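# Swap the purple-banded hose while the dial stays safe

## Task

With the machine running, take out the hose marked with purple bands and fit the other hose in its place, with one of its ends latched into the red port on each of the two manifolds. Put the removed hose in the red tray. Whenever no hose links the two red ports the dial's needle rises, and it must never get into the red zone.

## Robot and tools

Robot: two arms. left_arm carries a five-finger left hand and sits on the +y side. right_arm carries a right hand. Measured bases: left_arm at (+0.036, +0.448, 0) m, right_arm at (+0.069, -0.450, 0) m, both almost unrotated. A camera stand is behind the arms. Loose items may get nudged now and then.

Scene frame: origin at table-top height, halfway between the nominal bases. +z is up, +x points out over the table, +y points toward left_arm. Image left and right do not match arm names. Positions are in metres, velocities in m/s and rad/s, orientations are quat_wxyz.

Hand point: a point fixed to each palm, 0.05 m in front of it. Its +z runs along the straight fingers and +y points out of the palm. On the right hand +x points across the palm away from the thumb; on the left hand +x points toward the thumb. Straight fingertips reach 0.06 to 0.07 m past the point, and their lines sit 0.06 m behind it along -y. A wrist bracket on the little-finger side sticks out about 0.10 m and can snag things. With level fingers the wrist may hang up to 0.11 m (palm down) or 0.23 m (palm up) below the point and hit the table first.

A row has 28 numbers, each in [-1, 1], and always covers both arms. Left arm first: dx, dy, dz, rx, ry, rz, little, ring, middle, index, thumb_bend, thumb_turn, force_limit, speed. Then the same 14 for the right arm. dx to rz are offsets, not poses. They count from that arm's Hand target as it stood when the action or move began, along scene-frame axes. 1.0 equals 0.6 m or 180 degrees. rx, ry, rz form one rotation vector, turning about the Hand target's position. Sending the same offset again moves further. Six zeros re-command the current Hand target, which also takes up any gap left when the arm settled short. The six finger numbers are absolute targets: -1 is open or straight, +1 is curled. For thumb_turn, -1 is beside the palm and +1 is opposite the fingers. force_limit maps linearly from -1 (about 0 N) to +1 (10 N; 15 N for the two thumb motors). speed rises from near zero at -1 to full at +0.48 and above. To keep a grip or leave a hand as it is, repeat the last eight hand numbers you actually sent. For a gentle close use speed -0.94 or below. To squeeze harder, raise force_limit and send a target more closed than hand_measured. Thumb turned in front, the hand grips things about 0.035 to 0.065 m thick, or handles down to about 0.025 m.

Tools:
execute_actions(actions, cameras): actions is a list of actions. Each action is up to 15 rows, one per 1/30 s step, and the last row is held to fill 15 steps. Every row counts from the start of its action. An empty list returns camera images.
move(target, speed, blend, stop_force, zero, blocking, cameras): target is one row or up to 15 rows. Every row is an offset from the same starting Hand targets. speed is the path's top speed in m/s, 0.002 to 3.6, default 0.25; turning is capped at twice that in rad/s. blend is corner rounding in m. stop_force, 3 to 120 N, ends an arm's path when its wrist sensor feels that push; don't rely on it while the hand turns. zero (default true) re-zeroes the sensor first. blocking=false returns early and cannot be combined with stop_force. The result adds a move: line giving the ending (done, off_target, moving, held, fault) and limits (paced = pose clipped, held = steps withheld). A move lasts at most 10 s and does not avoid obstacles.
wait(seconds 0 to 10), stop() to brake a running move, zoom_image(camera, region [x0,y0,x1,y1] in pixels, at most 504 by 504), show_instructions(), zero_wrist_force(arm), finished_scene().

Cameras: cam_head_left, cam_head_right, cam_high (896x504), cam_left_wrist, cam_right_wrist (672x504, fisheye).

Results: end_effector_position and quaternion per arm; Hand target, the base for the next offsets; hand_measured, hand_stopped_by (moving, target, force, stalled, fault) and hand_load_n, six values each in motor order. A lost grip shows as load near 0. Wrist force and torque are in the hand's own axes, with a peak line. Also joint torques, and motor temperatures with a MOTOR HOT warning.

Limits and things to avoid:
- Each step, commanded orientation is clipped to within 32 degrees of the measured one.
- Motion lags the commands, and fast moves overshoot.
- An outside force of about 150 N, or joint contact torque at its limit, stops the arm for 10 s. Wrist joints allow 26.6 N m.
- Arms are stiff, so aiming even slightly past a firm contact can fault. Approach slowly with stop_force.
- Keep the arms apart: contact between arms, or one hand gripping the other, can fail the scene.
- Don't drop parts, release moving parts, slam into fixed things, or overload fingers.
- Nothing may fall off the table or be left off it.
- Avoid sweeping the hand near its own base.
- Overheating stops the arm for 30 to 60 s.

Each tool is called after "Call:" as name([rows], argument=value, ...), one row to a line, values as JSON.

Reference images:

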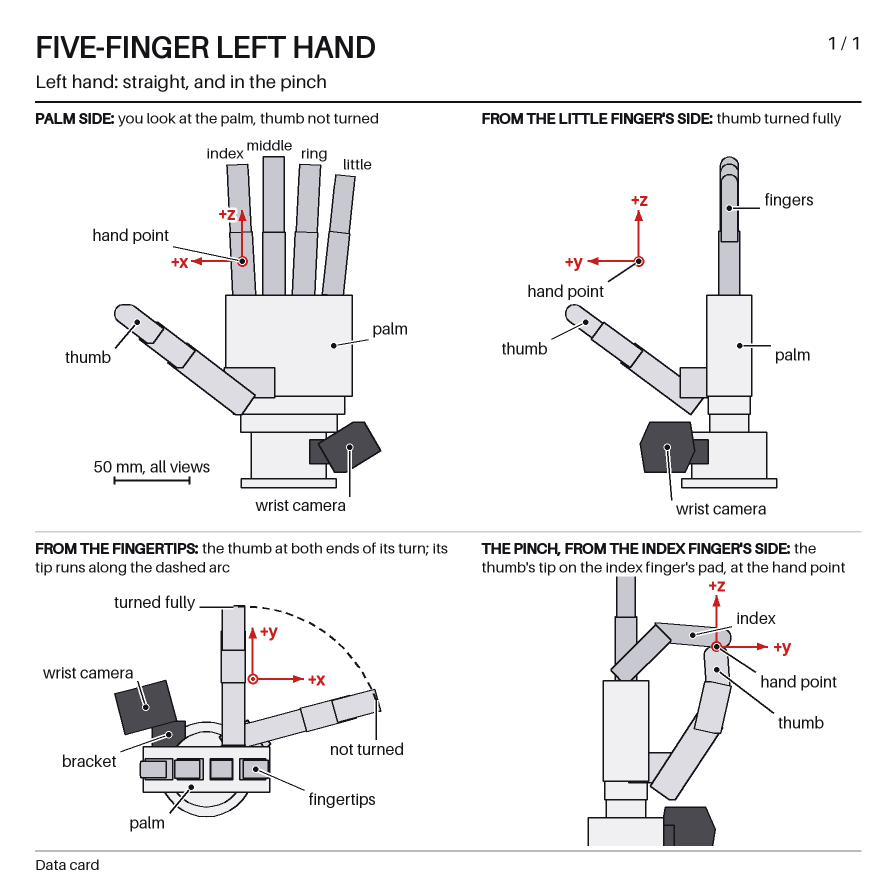

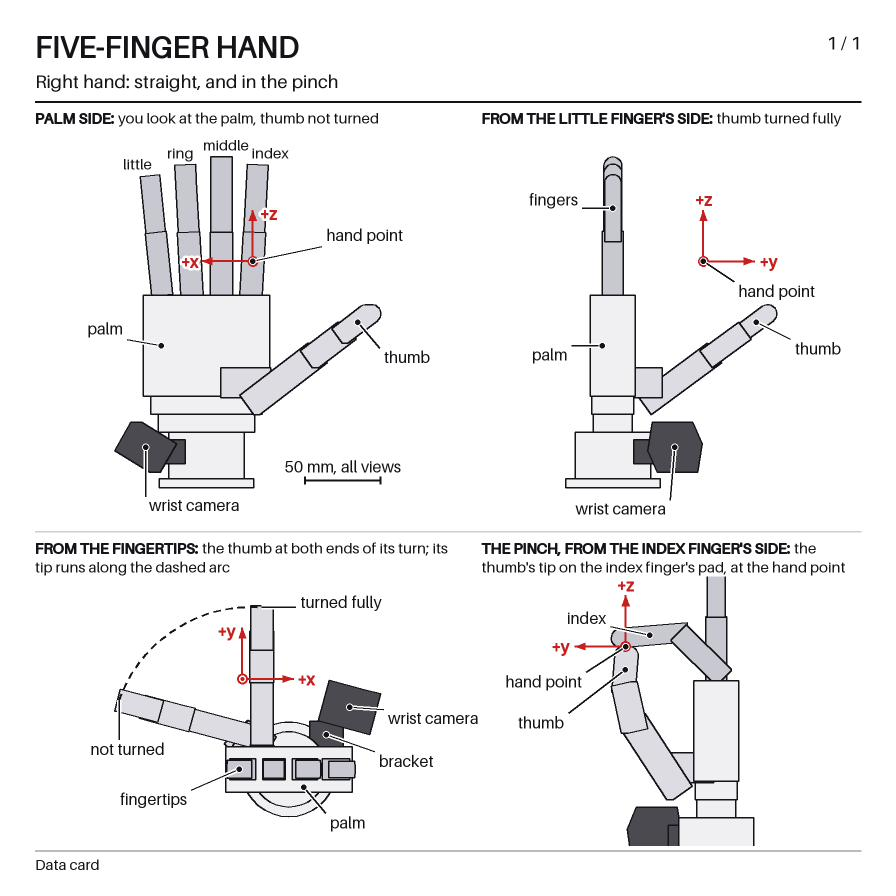

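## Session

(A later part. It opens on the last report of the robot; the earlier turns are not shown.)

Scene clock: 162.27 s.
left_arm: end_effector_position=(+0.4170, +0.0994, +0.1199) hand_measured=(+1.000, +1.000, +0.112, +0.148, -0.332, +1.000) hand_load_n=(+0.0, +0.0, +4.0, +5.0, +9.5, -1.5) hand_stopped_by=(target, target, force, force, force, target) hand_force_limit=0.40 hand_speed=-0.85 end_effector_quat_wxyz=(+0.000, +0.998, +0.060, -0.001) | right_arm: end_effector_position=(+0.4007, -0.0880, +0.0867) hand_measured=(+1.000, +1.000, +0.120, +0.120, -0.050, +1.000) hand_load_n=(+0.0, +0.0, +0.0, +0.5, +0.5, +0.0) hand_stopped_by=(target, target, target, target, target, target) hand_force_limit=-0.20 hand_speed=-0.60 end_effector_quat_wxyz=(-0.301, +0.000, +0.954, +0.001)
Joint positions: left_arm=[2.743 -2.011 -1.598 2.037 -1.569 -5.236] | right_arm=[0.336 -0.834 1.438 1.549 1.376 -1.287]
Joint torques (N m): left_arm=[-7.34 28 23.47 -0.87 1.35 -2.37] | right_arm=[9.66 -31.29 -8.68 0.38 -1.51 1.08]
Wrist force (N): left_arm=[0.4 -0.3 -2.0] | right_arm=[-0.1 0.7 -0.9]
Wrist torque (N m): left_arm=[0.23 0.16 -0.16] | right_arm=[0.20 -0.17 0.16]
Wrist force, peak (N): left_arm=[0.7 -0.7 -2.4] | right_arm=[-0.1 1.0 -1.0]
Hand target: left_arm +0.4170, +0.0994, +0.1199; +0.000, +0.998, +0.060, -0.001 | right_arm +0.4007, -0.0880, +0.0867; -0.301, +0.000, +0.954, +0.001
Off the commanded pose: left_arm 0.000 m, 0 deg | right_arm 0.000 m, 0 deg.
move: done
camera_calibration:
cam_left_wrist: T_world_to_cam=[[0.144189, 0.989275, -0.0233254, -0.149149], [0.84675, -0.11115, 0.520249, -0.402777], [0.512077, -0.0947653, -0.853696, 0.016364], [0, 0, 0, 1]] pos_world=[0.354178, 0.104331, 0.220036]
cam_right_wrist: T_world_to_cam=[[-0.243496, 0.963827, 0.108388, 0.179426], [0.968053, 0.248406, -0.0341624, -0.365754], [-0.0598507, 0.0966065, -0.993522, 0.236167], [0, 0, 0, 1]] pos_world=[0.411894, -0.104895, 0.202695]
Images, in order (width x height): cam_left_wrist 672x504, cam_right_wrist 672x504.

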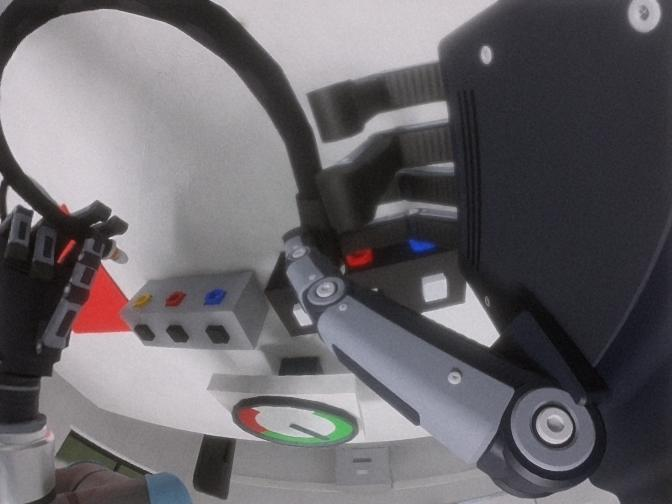

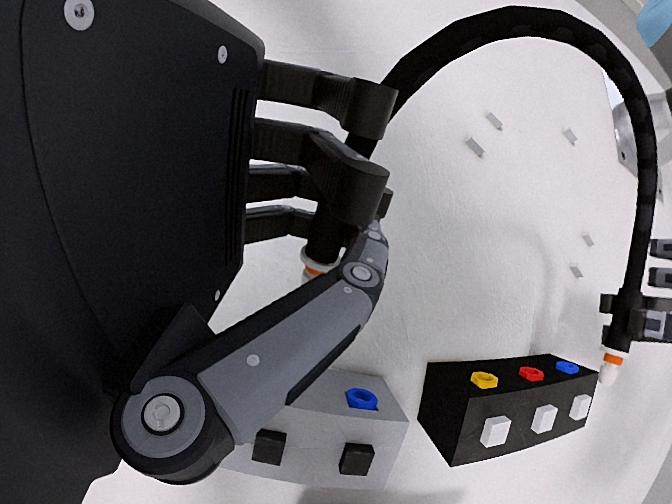

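Call:
move([
  [0,0,0,0,0,0,1,1,0.55,0.55,0.3,1,0.4,-0.85,0,0,0,0,0,0,1,1,0,0,-1,1,0.2,0.2],
  [0,0,0,0,0,0,1,1,0.55,0.55,0.3,1,0.4,-0.85,0,-0.1,0.0,0,0,0,1,1,0,0,-1,1,0.2,0.2],
  [0,0,0,0,0,0,1,1,0.55,0.55,0.3,1,0.4,-0.85,-0.0062,-0.1,-0.0328,0,0,0,1,1,0,0,-1,1,0.2,0.2],
], speed=[0.25,0.25,0.2], blend=[0,0.01,0], cameras=["cam_high","cam_right_wrist","cam_left_wrist"])

Call:
zoom_image(camera="cam_right_wrist", region=[260, 130, 500, 310])

Call:
zoom_image(camera="cam_left_wrist", region=[60, 190, 260, 340])

Scene clock: 165.20 s.
left_arm: end_effector_position=(+0.4170, +0.0994, +0.1199) hand_measured=(+1.000, +1.000, +0.112, +0.148, -0.332, +1.000) hand_load_n=(+0.0, +0.0, +4.0, +4.5, +9.5, -1.5) hand_stopped_by=(target, target, force, force, force, target) hand_force_limit=0.40 hand_speed=-0.85 end_effector_quat_wxyz=(+0.000, +0.998, +0.060, -0.001) | right_arm: end_effector_position=(+0.3969, -0.1479, +0.0671) hand_measured=(+1.000, +1.000, +0.000, +0.000, -1.000, +1.000) hand_load_n=(+0.0, +0.0, +0.0, +0.0, +0.0, +0.5) hand_stopped_by=(target, target, target, target, target, target) hand_force_limit=0.20 hand_speed=0.20 end_effector_quat_wxyz=(-0.301, +0.000, +0.954, +0.001)
Joint positions: left_arm=[2.743 -2.011 -1.598 2.037 -1.569 -5.236] | right_arm=[0.224 -0.872 1.577 1.464 1.438 -1.381]
Joint torques (N m): left_arm=[-6.94 28.37 23.23 -1 1.12 -2.37] | right_arm=[-12.35 -40.31 -10.26 1.67 1.19 -1.57]
Wrist force (N): left_arm=[0.5 -0.6 -2.1] | right_arm=[-0.3 0.8 -0.6]
Wrist torque (N m): left_arm=[0.19 0.14 -0.13] | right_arm=[0.19 -0.14 -0.04]
Wrist force, peak (N): left_arm=[0.7 -0.3 -2.5] | right_arm=[-0.3 3.0 -0.7]
Hand target: left_arm +0.4170, +0.0994, +0.1199; +0.000, +0.998, +0.060, -0.001 | right_arm +0.3970, -0.1480, +0.0670; -0.301, +0.000, +0.954, +0.001
Off the commanded pose: left_arm 0.000 m, 0 deg | right_arm 0.000 m, 0 deg.
move: done
camera_calibration:
cam_left_wrist: T_world_to_cam=[[0.144189, 0.989275, -0.0233254, -0.149149], [0.84675, -0.11115, 0.520249, -0.402777], [0.512077, -0.0947653, -0.853696, 0.016364], [0, 0, 0, 1]] pos_world=[0.354178, 0.104331, 0.220036]
cam_right_wrist: T_world_to_cam=[[-0.243659, 0.963778, 0.108453, 0.238501], [0.968, 0.248591, -0.0343403, -0.347756], [-0.0600567, 0.0966147, -0.993508, 0.222346], [0, 0, 0, 1]] pos_world=[0.408094, -0.164895, 0.183094]
Images, in order (width x height): cam_high 896x504, cam_left_wrist 672x504, cam_right_wrist 672x504.

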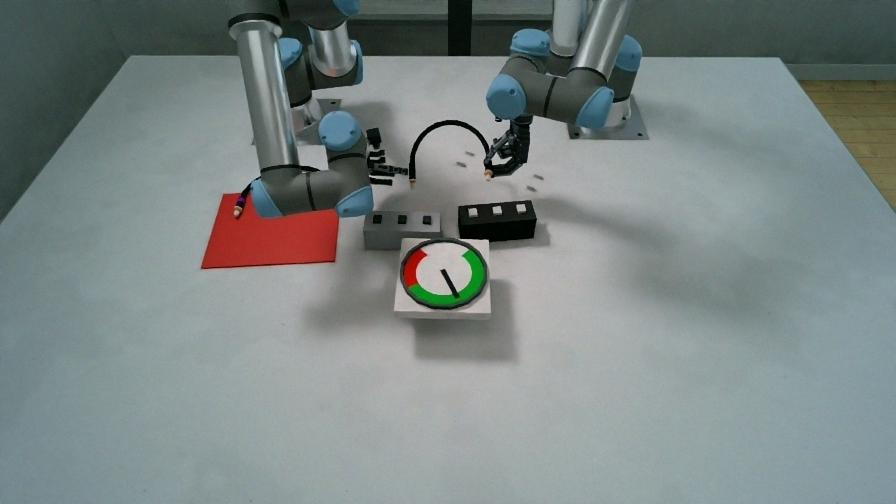

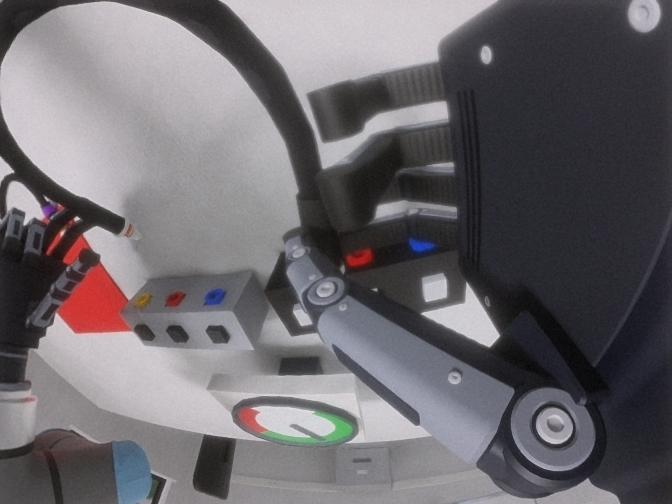

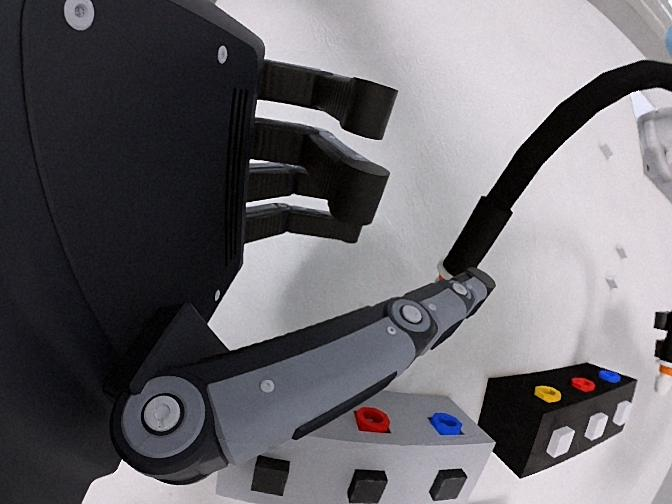

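Scaled by 2.100 from the camera's 672x504 image, which has a finer 960x720 frame.

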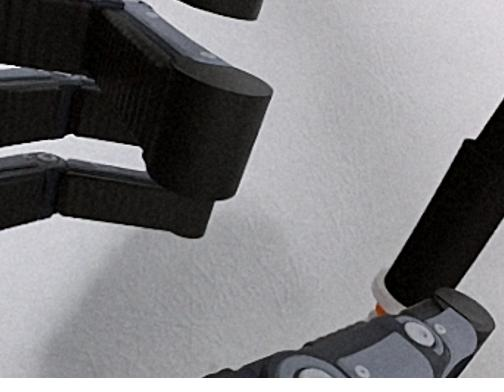

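Scaled by 2.520 from the camera's 672x504 image, which has a finer 960x720 frame.

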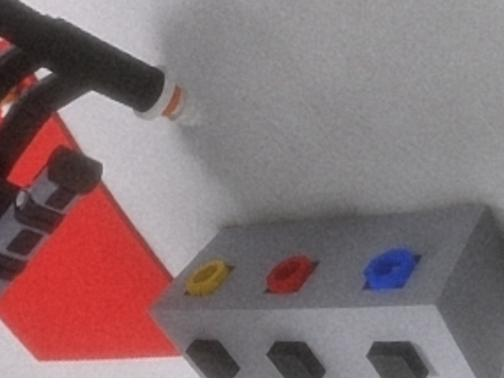

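Call:
move([
  [0,0,0,0,0,0,1,1,0.55,0.55,0.3,1,0.4,-0.85,-0.0117,-0.0067,0.0283,0,0.028,0,1,1,0,0,-1,1,0.2,0.2],
  [0,0,0,0,0,0,1,1,0.55,0.55,0.3,1,0.4,-0.85,-0.0117,0.0783,0.0283,0,0.028,0,1,1,0,0,-1,1,0.2,0.2],
  [0,0,0,0,0,0,1,1,0.55,0.55,0.3,1,0.4,-0.85,-0.0117,0.0783,0.0283,0,0.028,0,1,1,0.11,0.11,-0.6,1,0.2,0],
  [0,0,0,0,0,0,1,1,0.55,0.55,0.3,1,0.4,-0.85,-0.0117,0.0783,0.0283,0,0.028,0,1,1,0.11,0.11,-0.1,1,-0.2,-0.7],
], speed=[0.25,0.15,0.2,0.2], cameras=["cam_right_wrist","cam_left_wrist"])

Call:
zoom_image(camera="cam_right_wrist", region=[260, 130, 500, 310])

Scene clock: 169.30 s.
left_arm: end_effector_position=(+0.4170, +0.0994, +0.1199) hand_measured=(+1.000, +1.000, +0.112, +0.148, -0.332, +1.000) hand_load_n=(+0.0, +0.0, +4.0, +5.0, +9.0, -1.0) hand_stopped_by=(target, target, force, force, force, target) hand_force_limit=0.40 hand_speed=-0.85 end_effector_quat_wxyz=(+0.000, +0.998, +0.060, -0.001) | right_arm: end_effector_position=(+0.3900, -0.1010, +0.0840) hand_measured=(+1.000, +1.000, +0.110, +0.110, -0.348, +1.000) hand_load_n=(+0.0, +0.0, +7.5, +0.0, +6.0, +3.0) hand_stopped_by=(target, target, target, target, force, target) hand_force_limit=-0.20 hand_speed=-0.70 end_effector_quat_wxyz=(-0.342, +0.000, +0.940, +0.001)
Joint positions: left_arm=[2.743 -2.011 -1.598 2.037 -1.569 -5.236] | right_arm=[0.307 -0.815 1.469 1.591 1.37 -1.328]
Joint torques (N m): left_arm=[-6.39 27.73 22.38 -1.02 1.12 -2.37] | right_arm=[11.17 -53.92 -19.61 0.83 -1.51 1.21]
Wrist force (N): left_arm=[1.0 -0.5 -2.1] | right_arm=[-0.3 0.7 -0.5]
Wrist torque (N m): left_arm=[0.21 0.08 -0.11] | right_arm=[0.20 -0.11 0.13]
Wrist force, peak (N): left_arm=[0.9 -0.2 -2.4] | right_arm=[-0.4 2.4 -0.3]
Hand target: left_arm +0.4170, +0.0994, +0.1199; +0.000, +0.998, +0.060, -0.001 | right_arm +0.3899, -0.1010, +0.0840; -0.342, +0.000, +0.940, +0.001
Off the commanded pose: left_arm 0.000 m, 0 deg | right_arm 0.000 m, 0 deg.
move: done
camera_calibration:
cam_left_wrist: T_world_to_cam=[[0.144189, 0.989275, -0.0233254, -0.149149], [0.84675, -0.11115, 0.520249, -0.402777], [0.512077, -0.0947653, -0.853696, 0.016364], [0, 0, 0, 1]] pos_world=[0.354178, 0.104331, 0.220036]
cam_right_wrist: T_world_to_cam=[[-0.23303, 0.963826, 0.129367, 0.18378], [0.961307, 0.248406, -0.119097, -0.342404], [-0.146924, 0.0966085, -0.984419, 0.267241], [0, 0, 0, 1]] pos_world=[0.411245, -0.117895, 0.198522]
Images, in order (width x height): cam_left_wrist 672x504, cam_right_wrist 672x504.

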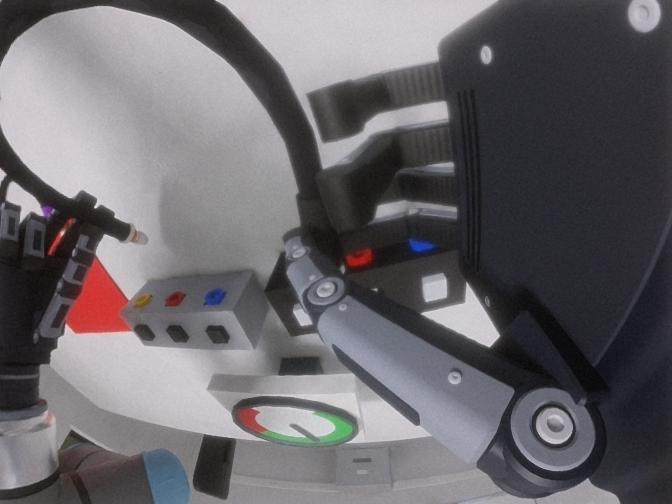

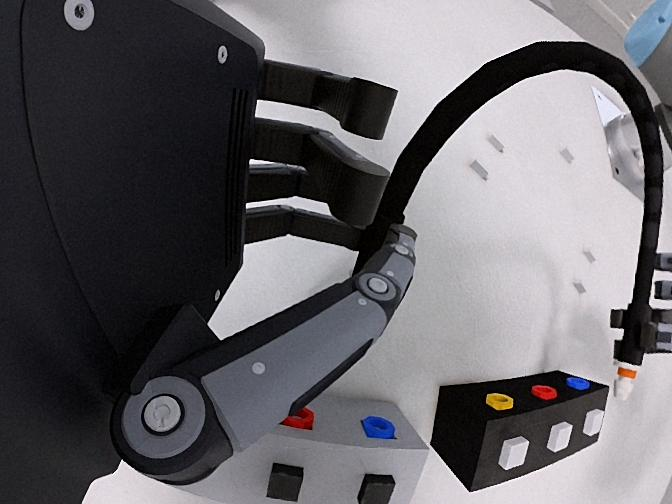

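Scaled by 2.100 from the camera's 672x504 image, which has a finer 960x720 frame.

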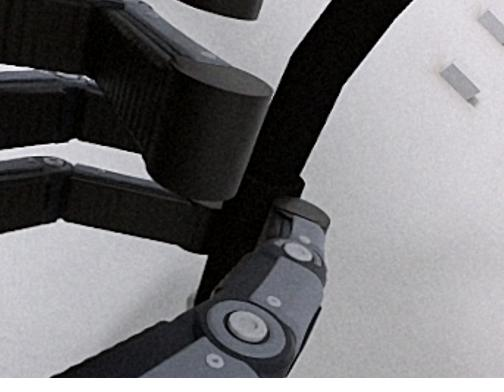

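Call:
move([
  [0,0,0,0,0,0,1,1,0.55,0.55,0.3,1,0.4,-0.85,0,0,0,0,0,0,1,1,0.35,0.2,0.3,1,0.4,-0.75],
  [0.0232,0.0027,-0.0667,0,0,0,1,1,0.55,0.55,0.3,1,0.4,-0.85,0.0835,0.0017,-0.0067,0,-0.2224,0,1,1,0.35,0.2,0.3,1,0.4,-0.75],
  [0.0232,0.0027,-0.125,0,0,0,1,1,0.55,0.55,0.3,1,0.4,-0.85,0.1085,0.0017,-0.065,0,-0.2224,0,1,1,0.35,0.2,0.3,1,0.4,-0.75],
], speed=[0.25,0.3,0.15], blend=[0,0.01,0], cameras=["cam_high","cam_right_wrist","cam_left_wrist","cam_head_right"])

Call:
zoom_image(camera="cam_right_wrist", region=[260, 130, 500, 330])

Call:
zoom_image(camera="cam_left_wrist", region=[40, 170, 260, 340])

Call:
zoom_image(camera="cam_high", region=[380, 150, 530, 260])

Scene clock: 173.03 s.
left_arm: end_effector_position=(+0.4309, +0.1011, +0.0450) hand_measured=(+1.000, +1.000, +0.112, +0.148, -0.332, +1.000) hand_load_n=(+0.0, +0.0, +3.5, +5.5, +10.0, -1.0) hand_stopped_by=(target, target, force, force, force, target) hand_force_limit=0.40 hand_speed=-0.85 end_effector_quat_wxyz=(+0.000, +0.998, +0.060, -0.001) | right_arm: end_effector_position=(+0.4551, -0.1000, +0.0451) hand_measured=(+1.000, +1.000, +0.110, +0.152, -0.332, +1.000) hand_load_n=(+0.0, +0.5, +8.0, +8.5, +12.5, +1.0) hand_stopped_by=(target, target, force, force, force, target) hand_force_limit=0.40 hand_speed=-0.75 end_effector_quat_wxyz=(+0.000, +0.000, +1.000, +0.001)
Joint positions: left_arm=[2.759 -2.123 -1.642 2.193 -1.57 -5.221] | right_arm=[0.382 -1.024 1.652 0.943 1.57 -1.182]
Joint torques (N m): left_arm=[-5.9 41.52 17.75 -1.12 -0.33 -1.68] | right_arm=[14.6 -29.44 -6.64 2.64 1.11 1.18]
Wrist force (N): left_arm=[0.9 0.0 -1.9] | right_arm=[-1.0 0.3 -1.5]
Wrist torque (N m): left_arm=[0.33 0.13 -0.15] | right_arm=[0.16 -0.13 0.01]
Wrist force, peak (N): left_arm=[0.7 -0.1 -2.8] | right_arm=[-0.7 0.3 -2.6]
Hand target: left_arm +0.4309, +0.1010, +0.0449; +0.000, +0.998, +0.060, -0.001 | right_arm +0.4550, -0.1000, +0.0450; +0.000, +0.000, +1.000, +0.001
Off the commanded pose: left_arm 0.000 m, 0 deg | right_arm 0.000 m, 0 deg.
move: done
camera_calibration:
cam_left_wrist: T_world_to_cam=[[0.144285, 0.989262, -0.023299, -0.154523], [0.846849, -0.111265, 0.520064, -0.375348], [0.511887, -0.094768, -0.85381, -0.0545418], [0, 0, 0, 1]] pos_world=[0.368078, 0.105932, 0.145037]
cam_right_wrist: T_world_to_cam=[[-0.261547, 0.963853, -0.0508059, 0.224258], [0.812638, 0.248304, 0.527224, -0.371498], [0.520781, 0.0966068, -0.848206, -0.0715477], [0, 0, 0, 1]] pos_world=[0.397808, -0.116995, 0.146569]
Images, in order (width x height): cam_head_right 896x504, cam_high 896x504, cam_left_wrist 672x504, cam_right_wrist 672x504.

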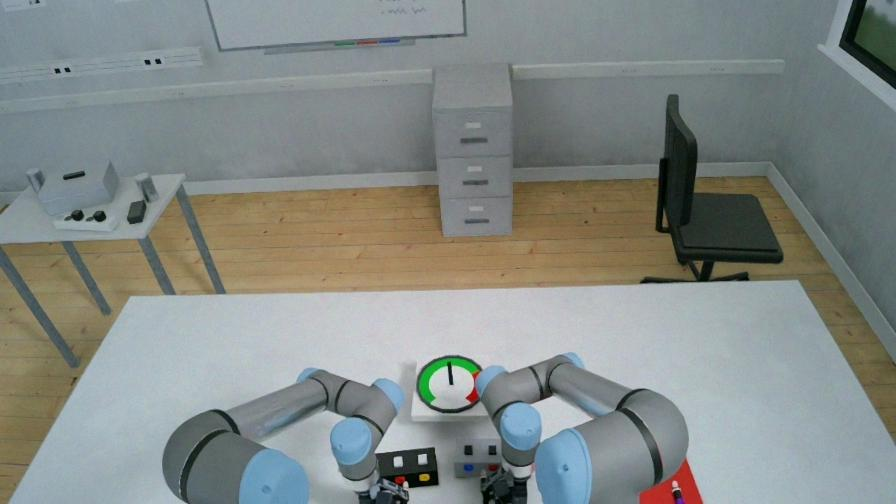

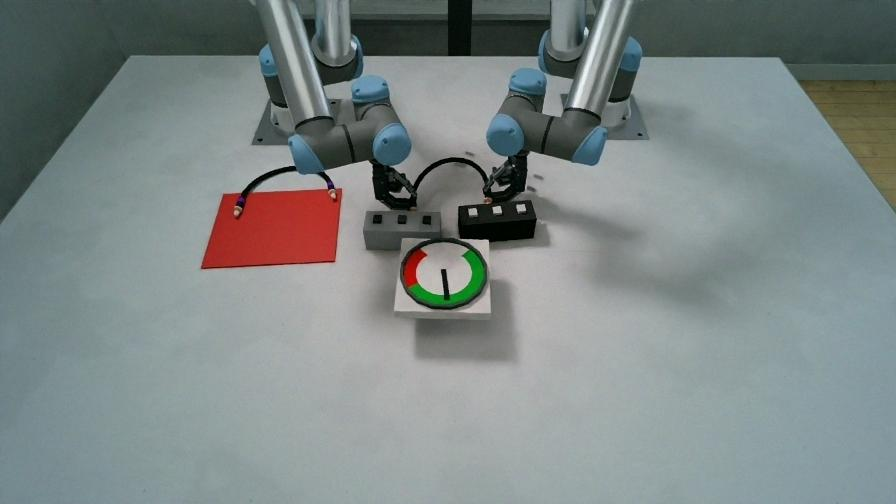

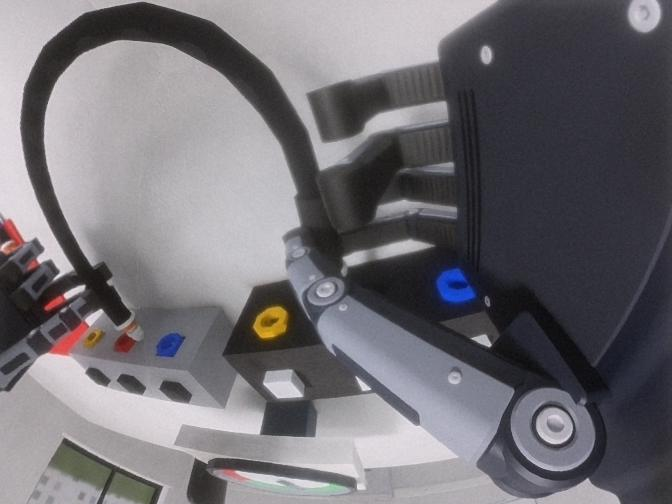

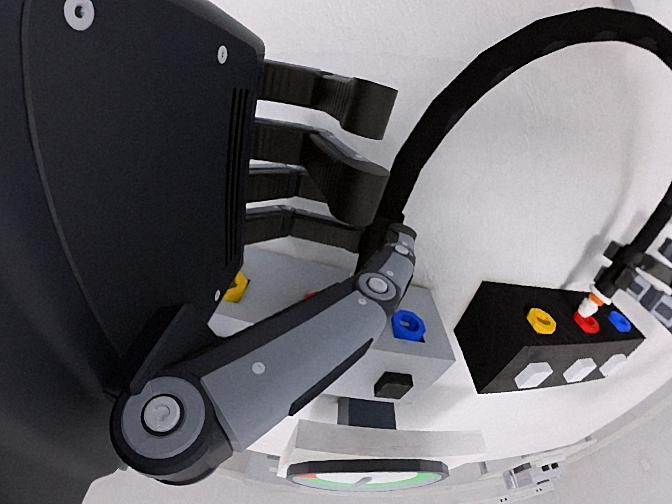

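Scaled by 2.100 from the camera's 672x504 image, which has a finer 960x720 frame.

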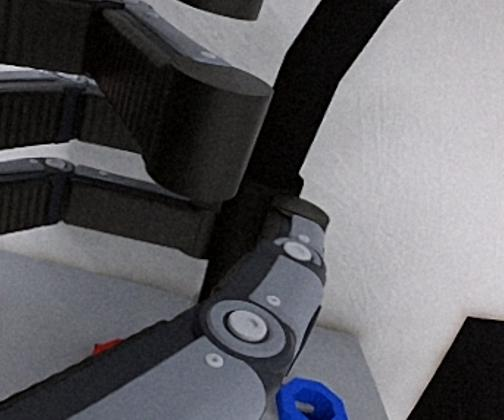

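Scaled by 2.291 from the camera's 672x504 image, which has a finer 960x720 frame.

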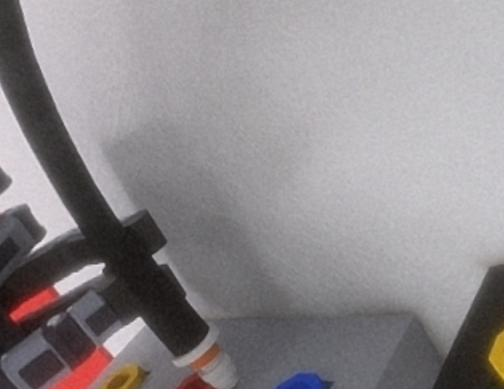

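Scaled by 3.360 from the camera's 896x504 image, which has a finer 1280x720 frame.

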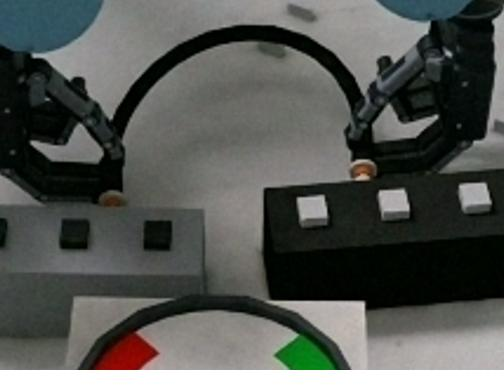

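Call:
move(target=[0,0,0,0,0,0,1,1,0.55,0.55,0.3,1,0.4,-0.85,0,-0.0333,0,0,0,0,1,1,0.35,0.2,0.3,1,0.4,-0.75], speed=0.2, cameras=["cam_right_wrist","cam_left_wrist","cam_high"])

Call:
zoom_image(camera="cam_left_wrist", region=[60, 270, 180, 390])

Call:
zoom_image(camera="cam_right_wrist", region=[540, 240, 672, 360])

Call:
zoom_image(camera="cam_right_wrist", region=[240, 190, 460, 360])

Scene clock: 175.37 s.
left_arm: end_effector_position=(+0.4309, +0.1010, +0.0450) hand_measured=(+1.000, +1.000, +0.112, +0.148, -0.332, +1.000) hand_load_n=(+0.0, +0.0, +5.0, +4.5, +11.0, +0.5) hand_stopped_by=(target, target, force, force, force, target) hand_force_limit=0.40 hand_speed=-0.85 end_effector_quat_wxyz=(+0.000, +0.998, +0.060, -0.001) | right_arm: end_effector_position=(+0.4552, -0.1201, +0.0451) hand_measured=(+1.000, +1.000, +0.110, +0.152, -0.332, +1.000) hand_load_n=(+0.0, +0.0, +7.5, +8.5, +14.0, +1.5) hand_stopped_by=(target, target, force, force, force, target) hand_force_limit=0.40 hand_speed=-0.75 end_effector_quat_wxyz=(+0.000, +0.000, +1.000, +0.001) end_effector_velocity=(+0.001, +0.002, +0.001) end_effector_angular_velocity=(+0.002, -0.004, -0.001)
Joint positions: left_arm=[2.759 -2.123 -1.642 2.193 -1.57 -5.221] | right_arm=[0.339 -1.049 1.693 0.926 1.57 -1.225]
Joint velocities: left_arm=[within noise] | right_arm=[0.004 0 -0.004 0 -0.001 0.005]
Joint torques (N m): left_arm=[-6.13 31.54 12.42 -0.21 1.24 -2.85] | right_arm=[15.23 -21.09 -20.21 3.45 -1.19 1.18]
Wrist force (N): left_arm=[0.6 0.7 -1.9] | right_arm=[-0.6 1.6 -1.3]
Wrist torque (N m): left_arm=[0.31 0.18 -0.24] | right_arm=[0.21 -0.17 0.11]
Wrist force, peak (N): left_arm=[0.8 0.7 -2.2] | right_arm=[-1.1 1.4 -1.2]
Hand target: left_arm +0.4309, +0.1010, +0.0449; +0.000, +0.998, +0.060, -0.001 | right_arm +0.4550, -0.1200, +0.0450; +0.000, +0.000, +1.000, +0.001
Off the commanded pose: left_arm 0.000 m, 0 deg | right_arm 0.000 m, 0 deg.
move: done
camera_calibration:
cam_left_wrist: T_world_to_cam=[[0.144239, 0.989266, -0.0234102, -0.154491], [0.846745, -0.111148, 0.520259, -0.37535], [0.512072, -0.0948642, -0.853688, -0.054618], [0, 0, 0, 1]] pos_world=[0.368078, 0.105932, 0.145036]
cam_right_wrist: T_world_to_cam=[[-0.261528, 0.963855, -0.0508679, 0.243532], [0.812494, 0.248295, 0.52745, -0.366456], [0.521015, 0.0966129, -0.848062, -0.0698136], [0, 0, 0, 1]] pos_world=[0.397808, -0.136995, 0.146469]
Images, in order (width x height): cam_high 896x504, cam_left_wrist 672x504, cam_right_wrist 672x504.

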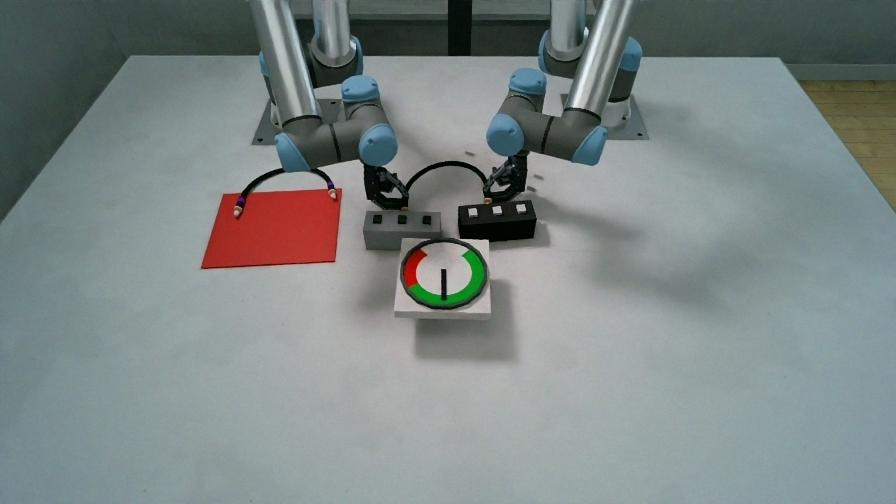

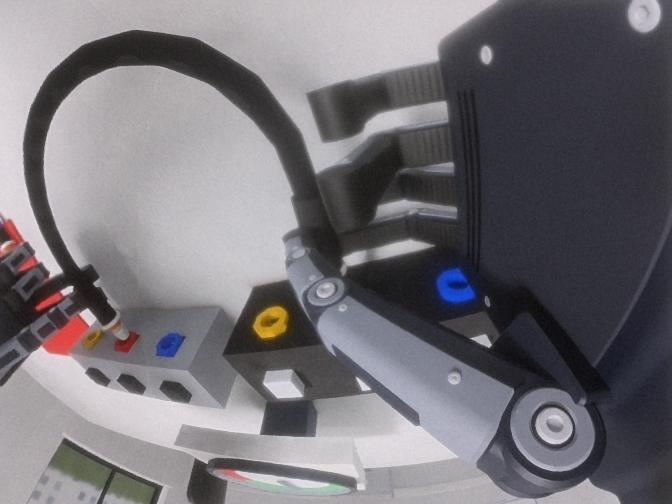

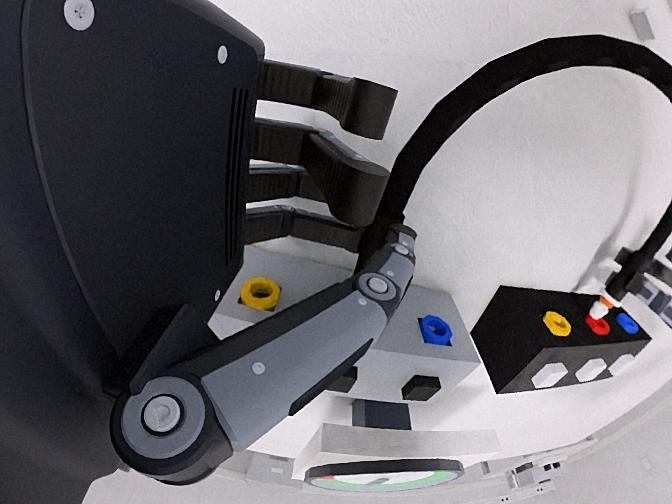

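Scaled by 4.200 from the camera's 672x504 image, which has a finer 960x720 frame.

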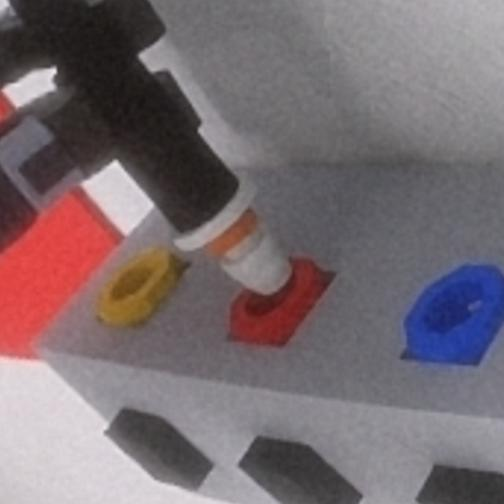

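Scaled by 3.818 from the camera's 672x504 image, which has a finer 960x720 frame.

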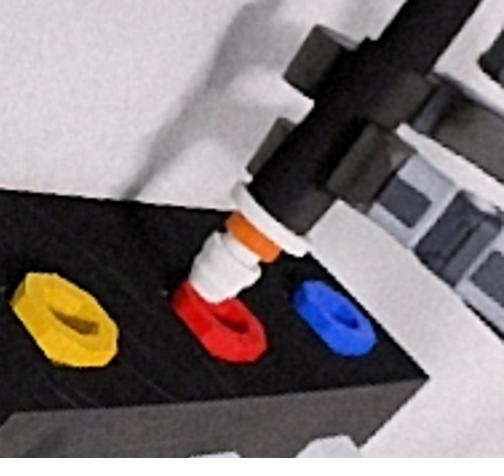

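Scaled by 2.291 from the camera's 672x504 image, which has a finer 960x720 frame.

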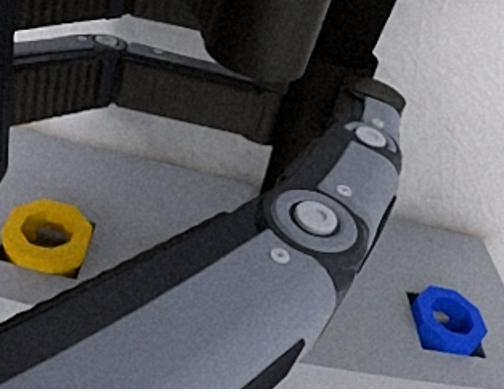

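Call:
move(target=[0,0.0147,0.0017,0,0,0,1,1,0.55,0.55,0.3,1,0.4,-0.85,0,0,0,0,0,0,1,1,0.35,0.2,0.3,1,0.4,-0.75], speed=0.1, cameras=["cam_right_wrist","cam_high","cam_left_wrist"])

Call:
zoom_image(camera="cam_right_wrist", region=[540, 240, 672, 360])

Call:
zoom_image(camera="cam_high", region=[380, 160, 520, 260])

Scene clock: 179.07 s.
left_arm: end_effector_position=(+0.4309, +0.1099, +0.0460) hand_measured=(+1.000, +1.000, +0.112, +0.148, -0.332, +1.000) hand_load_n=(+0.0, +0.0, +5.5, +4.5, +11.0, +0.5) hand_stopped_by=(target, target, force, force, force, target) hand_force_limit=0.40 hand_speed=-0.85 end_effector_quat_wxyz=(+0.000, +0.998, +0.060, -0.001) | right_arm: end_effector_position=(+0.4550, -0.1200, +0.0450) hand_measured=(+1.000, +1.000, +0.110, +0.152, -0.332, +1.000) hand_load_n=(+0.0, +0.0, +7.0, +8.0, +14.5, +2.0) hand_stopped_by=(target, target, force, force, force, target) hand_force_limit=0.40 hand_speed=-0.75 end_effector_quat_wxyz=(+0.000, +0.000, +1.000, +0.001)
Joint positions: left_arm=[2.778 -2.111 -1.661 2.199 -1.57 -5.202] | right_arm=[0.339 -1.049 1.693 0.926 1.57 -1.225]
Joint torques (N m): left_arm=[-5.63 31.53 22.45 -1.55 -1.12 -1.45] | right_arm=[14.03 -22.07 -20.61 5.51 -0.97 -0.81]
Wrist force (N): left_arm=[0.3 1.4 -2.0] | right_arm=[-0.8 2.1 -1.2]
Wrist torque (N m): left_arm=[0.33 0.21 -0.31] | right_arm=[0.23 -0.14 0.12]
Wrist force, peak (N): left_arm=[0.6 1.2 -2.1] | right_arm=[-0.9 2.2 -1.3]
Hand target: left_arm +0.4309, +0.1098, +0.0460; +0.000, +0.998, +0.060, -0.001 | right_arm +0.4550, -0.1200, +0.0450; +0.000, +0.000, +1.000, +0.001
Off the commanded pose: left_arm 0.000 m, 0 deg | right_arm 0.000 m, 0 deg.
move: done
camera_calibration:
cam_left_wrist: T_world_to_cam=[[0.144381, 0.989245, -0.0234224, -0.163318], [0.846678, -0.111253, 0.520345, -0.374908], [0.512143, -0.0949589, -0.853635, -0.0528574], [0, 0, 0, 1]] pos_world=[0.368077, 0.114832, 0.146136]
cam_right_wrist: T_world_to_cam=[[-0.261642, 0.963825, -0.050837, 0.243446], [0.812654, 0.24841, 0.527149, -0.366404], [0.520708, 0.0966117, -0.848251, -0.0696217], [0, 0, 0, 1]] pos_world=[0.397708, -0.136895, 0.146469]
Images, in order (width x height): cam_high 896x504, cam_left_wrist 672x504, cam_right_wrist 672x504.

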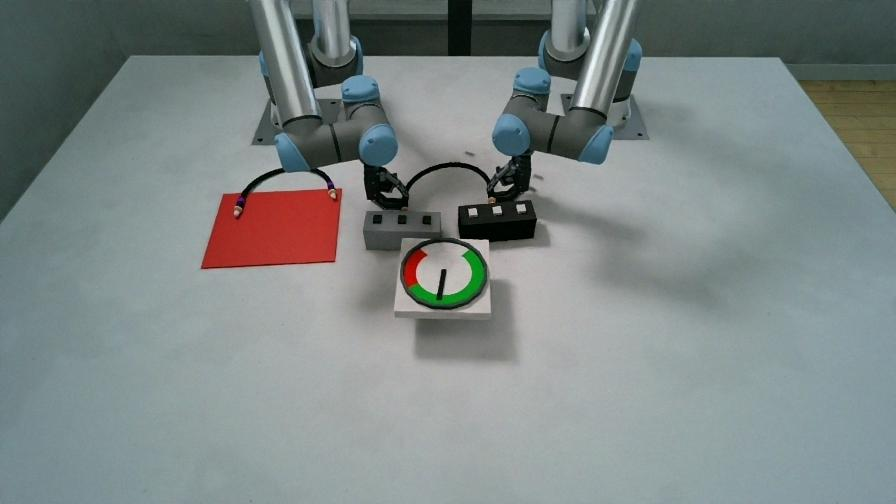

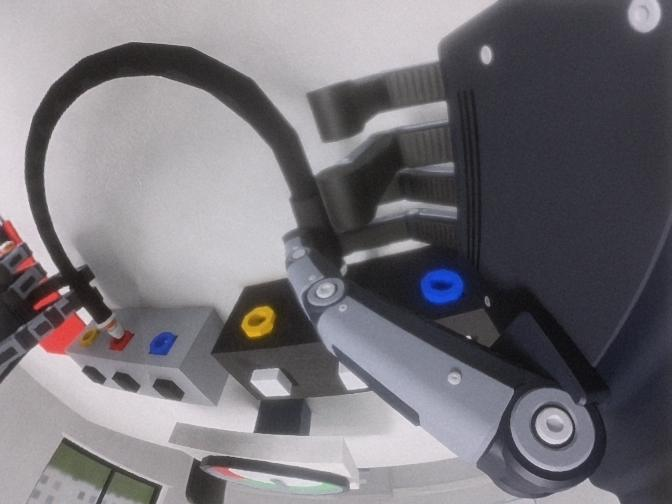

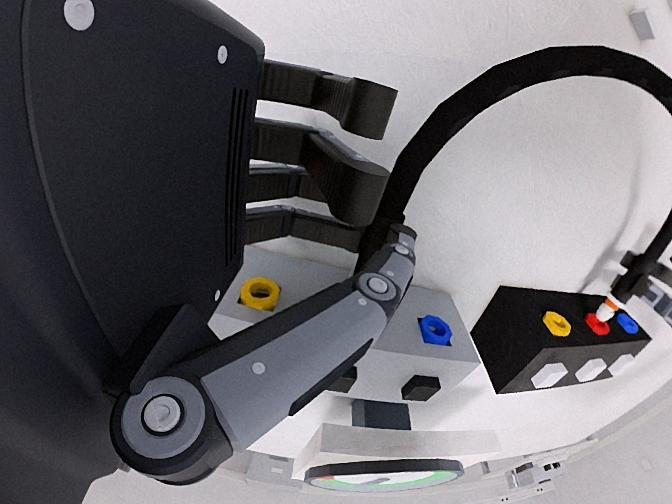

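Scaled by 3.818 from the camera's 672x504 image, which has a finer 960x720 frame.

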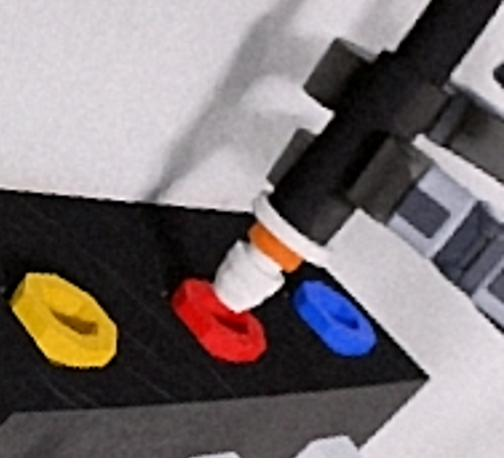

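Scaled by 3.600 from the camera's 896x504 image, which has a finer 1280x720 frame.

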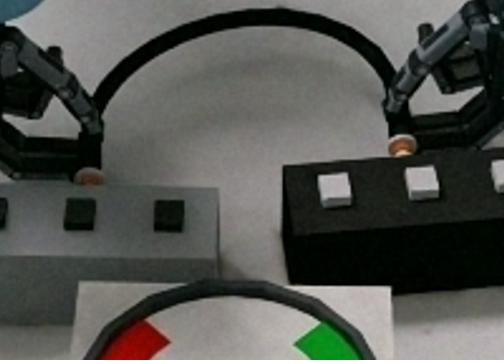

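Call:
move(target=[0.0199,0.004,0,0,0,0,1,1,0.55,0.55,0.3,1,0.4,-0.85,0.02,0.0017,0.0025,0,0,0,1,1,0.35,0.2,0.3,1,0.4,-0.75], speed=0.03, stop_force=15, cameras=["cam_right_wrist","cam_high","cam_left_wrist"])

Call:
zoom_image(camera="cam_right_wrist", region=[540, 240, 672, 360])

Call:
zoom_image(camera="cam_left_wrist", region=[60, 270, 180, 390])

Call:
move(target=[0,0,0,0,0,0,1,1,0.6,0.6,0.35,1,0.85,-0.7,0,0,0,0,0,0,1,1,0.4,0.25,0.35,1,0.85,-0.7], speed=0.1)

Scene clock: 182.27 s.
left_arm: end_effector_position=(+0.4368, +0.1111, +0.0459) hand_measured=(+1.000, +1.000, +0.112, +0.148, -0.332, +1.000) hand_load_n=(+0.0, +0.0, +7.5, +3.5, +10.5, -1.5) hand_stopped_by=(target, target, force, force, force, target) hand_force_limit=0.40 hand_speed=-0.85 end_effector_quat_wxyz=(+0.000, +0.998, +0.060, -0.001) | right_arm: end_effector_position=(+0.4671, -0.1190, +0.0465) hand_measured=(+1.000, +1.000, +0.110, +0.152, -0.332, +1.000) hand_load_n=(+0.0, +0.0, +8.5, +10.0, +13.5, -4.5) hand_stopped_by=(target, target, force, force, force, target) hand_force_limit=0.40 hand_speed=-0.75 end_effector_quat_wxyz=(+0.000, +0.000, +1.000, +0.001)
Joint positions: left_arm=[2.785 -2.119 -1.647 2.193 -1.57 -5.195] | right_arm=[0.332 -1.03 1.658 0.943 1.57 -1.232]
Joint torques (N m): left_arm=[-1.98 50.75 21.81 -4.01 -1.78 0.02] | right_arm=[8.91 -49.49 -11.58 -2.29 -0.49 1.79]
Wrist force (N): left_arm=[-5.3 0.7 -2.7] | right_arm=[6.6 0.6 0.9]
Wrist torque (N m): left_arm=[0.29 0.22 0.00] | right_arm=[0.23 -0.16 0.04]
Wrist force, peak (N): left_arm=[-22.3 -3.4 -1.7] | right_arm=[9.7 0.0 0.7]
Hand target: left_arm +0.4368, +0.1111, +0.0459; +0.000, +0.998, +0.060, -0.001 (not the last commanded pose) | right_arm +0.4670, -0.1189, +0.0465; +0.000, +0.000, +1.000, +0.001
Off the commanded pose: left_arm 0.006 m, 0 deg | right_arm 0.000 m, 0 deg.
move: contact (left_arm)
camera_calibration:
cam_left_wrist: T_world_to_cam=[[0.14427, 0.989264, -0.0233041, -0.165237], [0.846878, -0.111255, 0.520019, -0.379758], [0.511844, -0.0947587, -0.853837, -0.0557414], [0, 0, 0, 1]] pos_world=[0.373978, 0.115932, 0.146037]
cam_right_wrist: T_world_to_cam=[[-0.261642, 0.963825, -0.050837, 0.245698], [0.812654, 0.24841, 0.527149, -0.377195], [0.520708, 0.0966117, -0.848251, -0.0746944], [0, 0, 0, 1]] pos_world=[0.409708, -0.135895, 0.147969]
Images, in order (width x height): cam_high 896x504, cam_left_wrist 672x504, cam_right_wrist 672x504.

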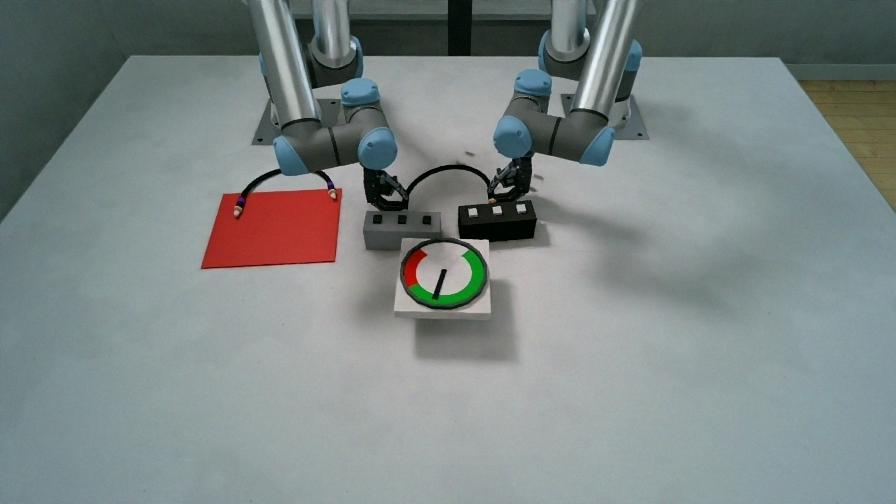

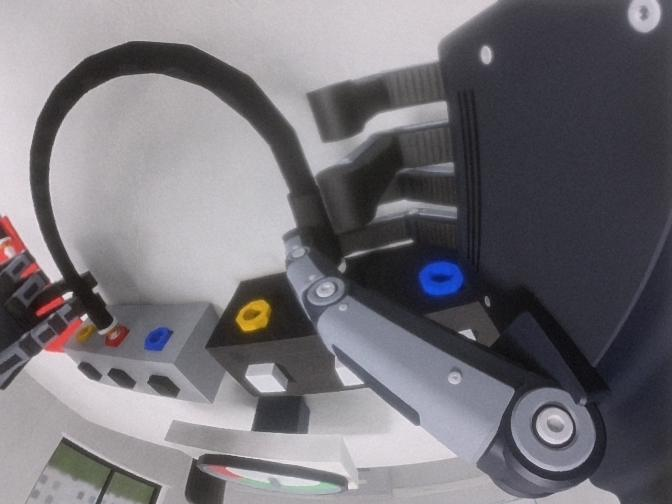

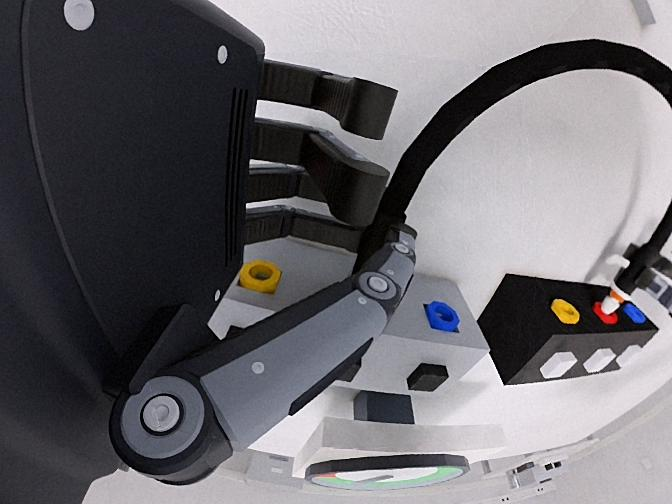

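Scaled by 3.818 from the camera's 672x504 image, which has a finer 960x720 frame.

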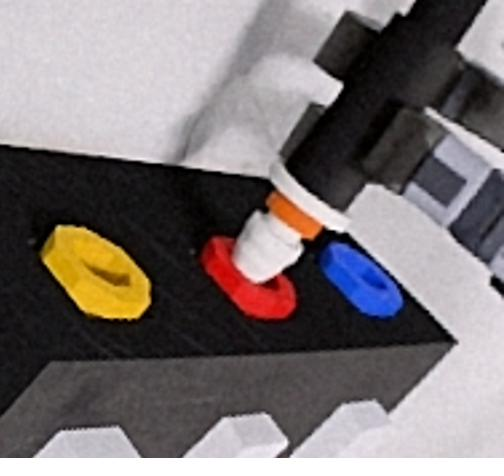

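Scaled by 4.200 from the camera's 672x504 image, which has a finer 960x720 frame.

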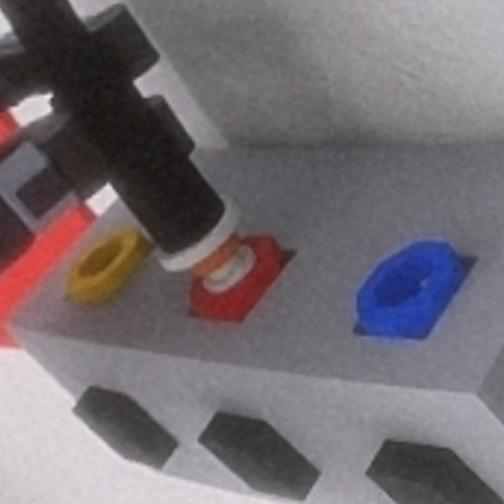

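Scene clock: 182.77 s.
left_arm: end_effector_position=(+0.4368, +0.1111, +0.0459) hand_measured=(+1.000, +1.000, +0.128, +0.170, -0.332, +1.000) hand_load_n=(+0.0, +0.0, +11.5, +8.5, +16.5, -1.5) hand_stopped_by=(target, target, force, force, force, target) hand_force_limit=0.85 hand_speed=-0.70 end_effector_quat_wxyz=(+0.000, +0.998, +0.060, -0.001) | right_arm: end_effector_position=(+0.4671, -0.1190, +0.0465) hand_measured=(+1.000, +1.000, +0.122, +0.152, -0.326, +1.000) hand_load_n=(+0.0, +0.0, +17.0, +8.5, +17.0, -4.0) hand_stopped_by=(target, target, force, force, force, target) hand_force_limit=0.85 hand_speed=-0.70 end_effector_quat_wxyz=(+0.000, +0.000, +1.000, +0.001)
Joint positions: left_arm=[2.785 -2.119 -1.647 2.193 -1.57 -5.195] | right_arm=[0.332 -1.03 1.658 0.943 1.57 -1.232]
Joint torques (N m): left_arm=[-4.2 50.91 22.81 -1.92 -2.09 1.74] | right_arm=[10.72 -48.4 -11.02 -2.04 -0.37 1.73]
Wrist force (N): left_arm=[-6.1 -0.1 -1.8] | right_arm=[7.0 -0.2 0.0]
Wrist torque (N m): left_arm=[0.27 0.22 0.02] | right_arm=[0.17 -0.21 0.03]
Wrist force, peak (N): left_arm=[-6.1 -0.7 -2.1] | right_arm=[7.1 0.0 0.1]
Hand target: left_arm +0.4368, +0.1111, +0.0459; +0.000, +0.998, +0.060, -0.001 | right_arm +0.4670, -0.1189, +0.0465; +0.000, +0.000, +1.000, +0.001
Off the commanded pose: left_arm 0.000 m, 0 deg | right_arm 0.000 m, 0 deg.
move: done


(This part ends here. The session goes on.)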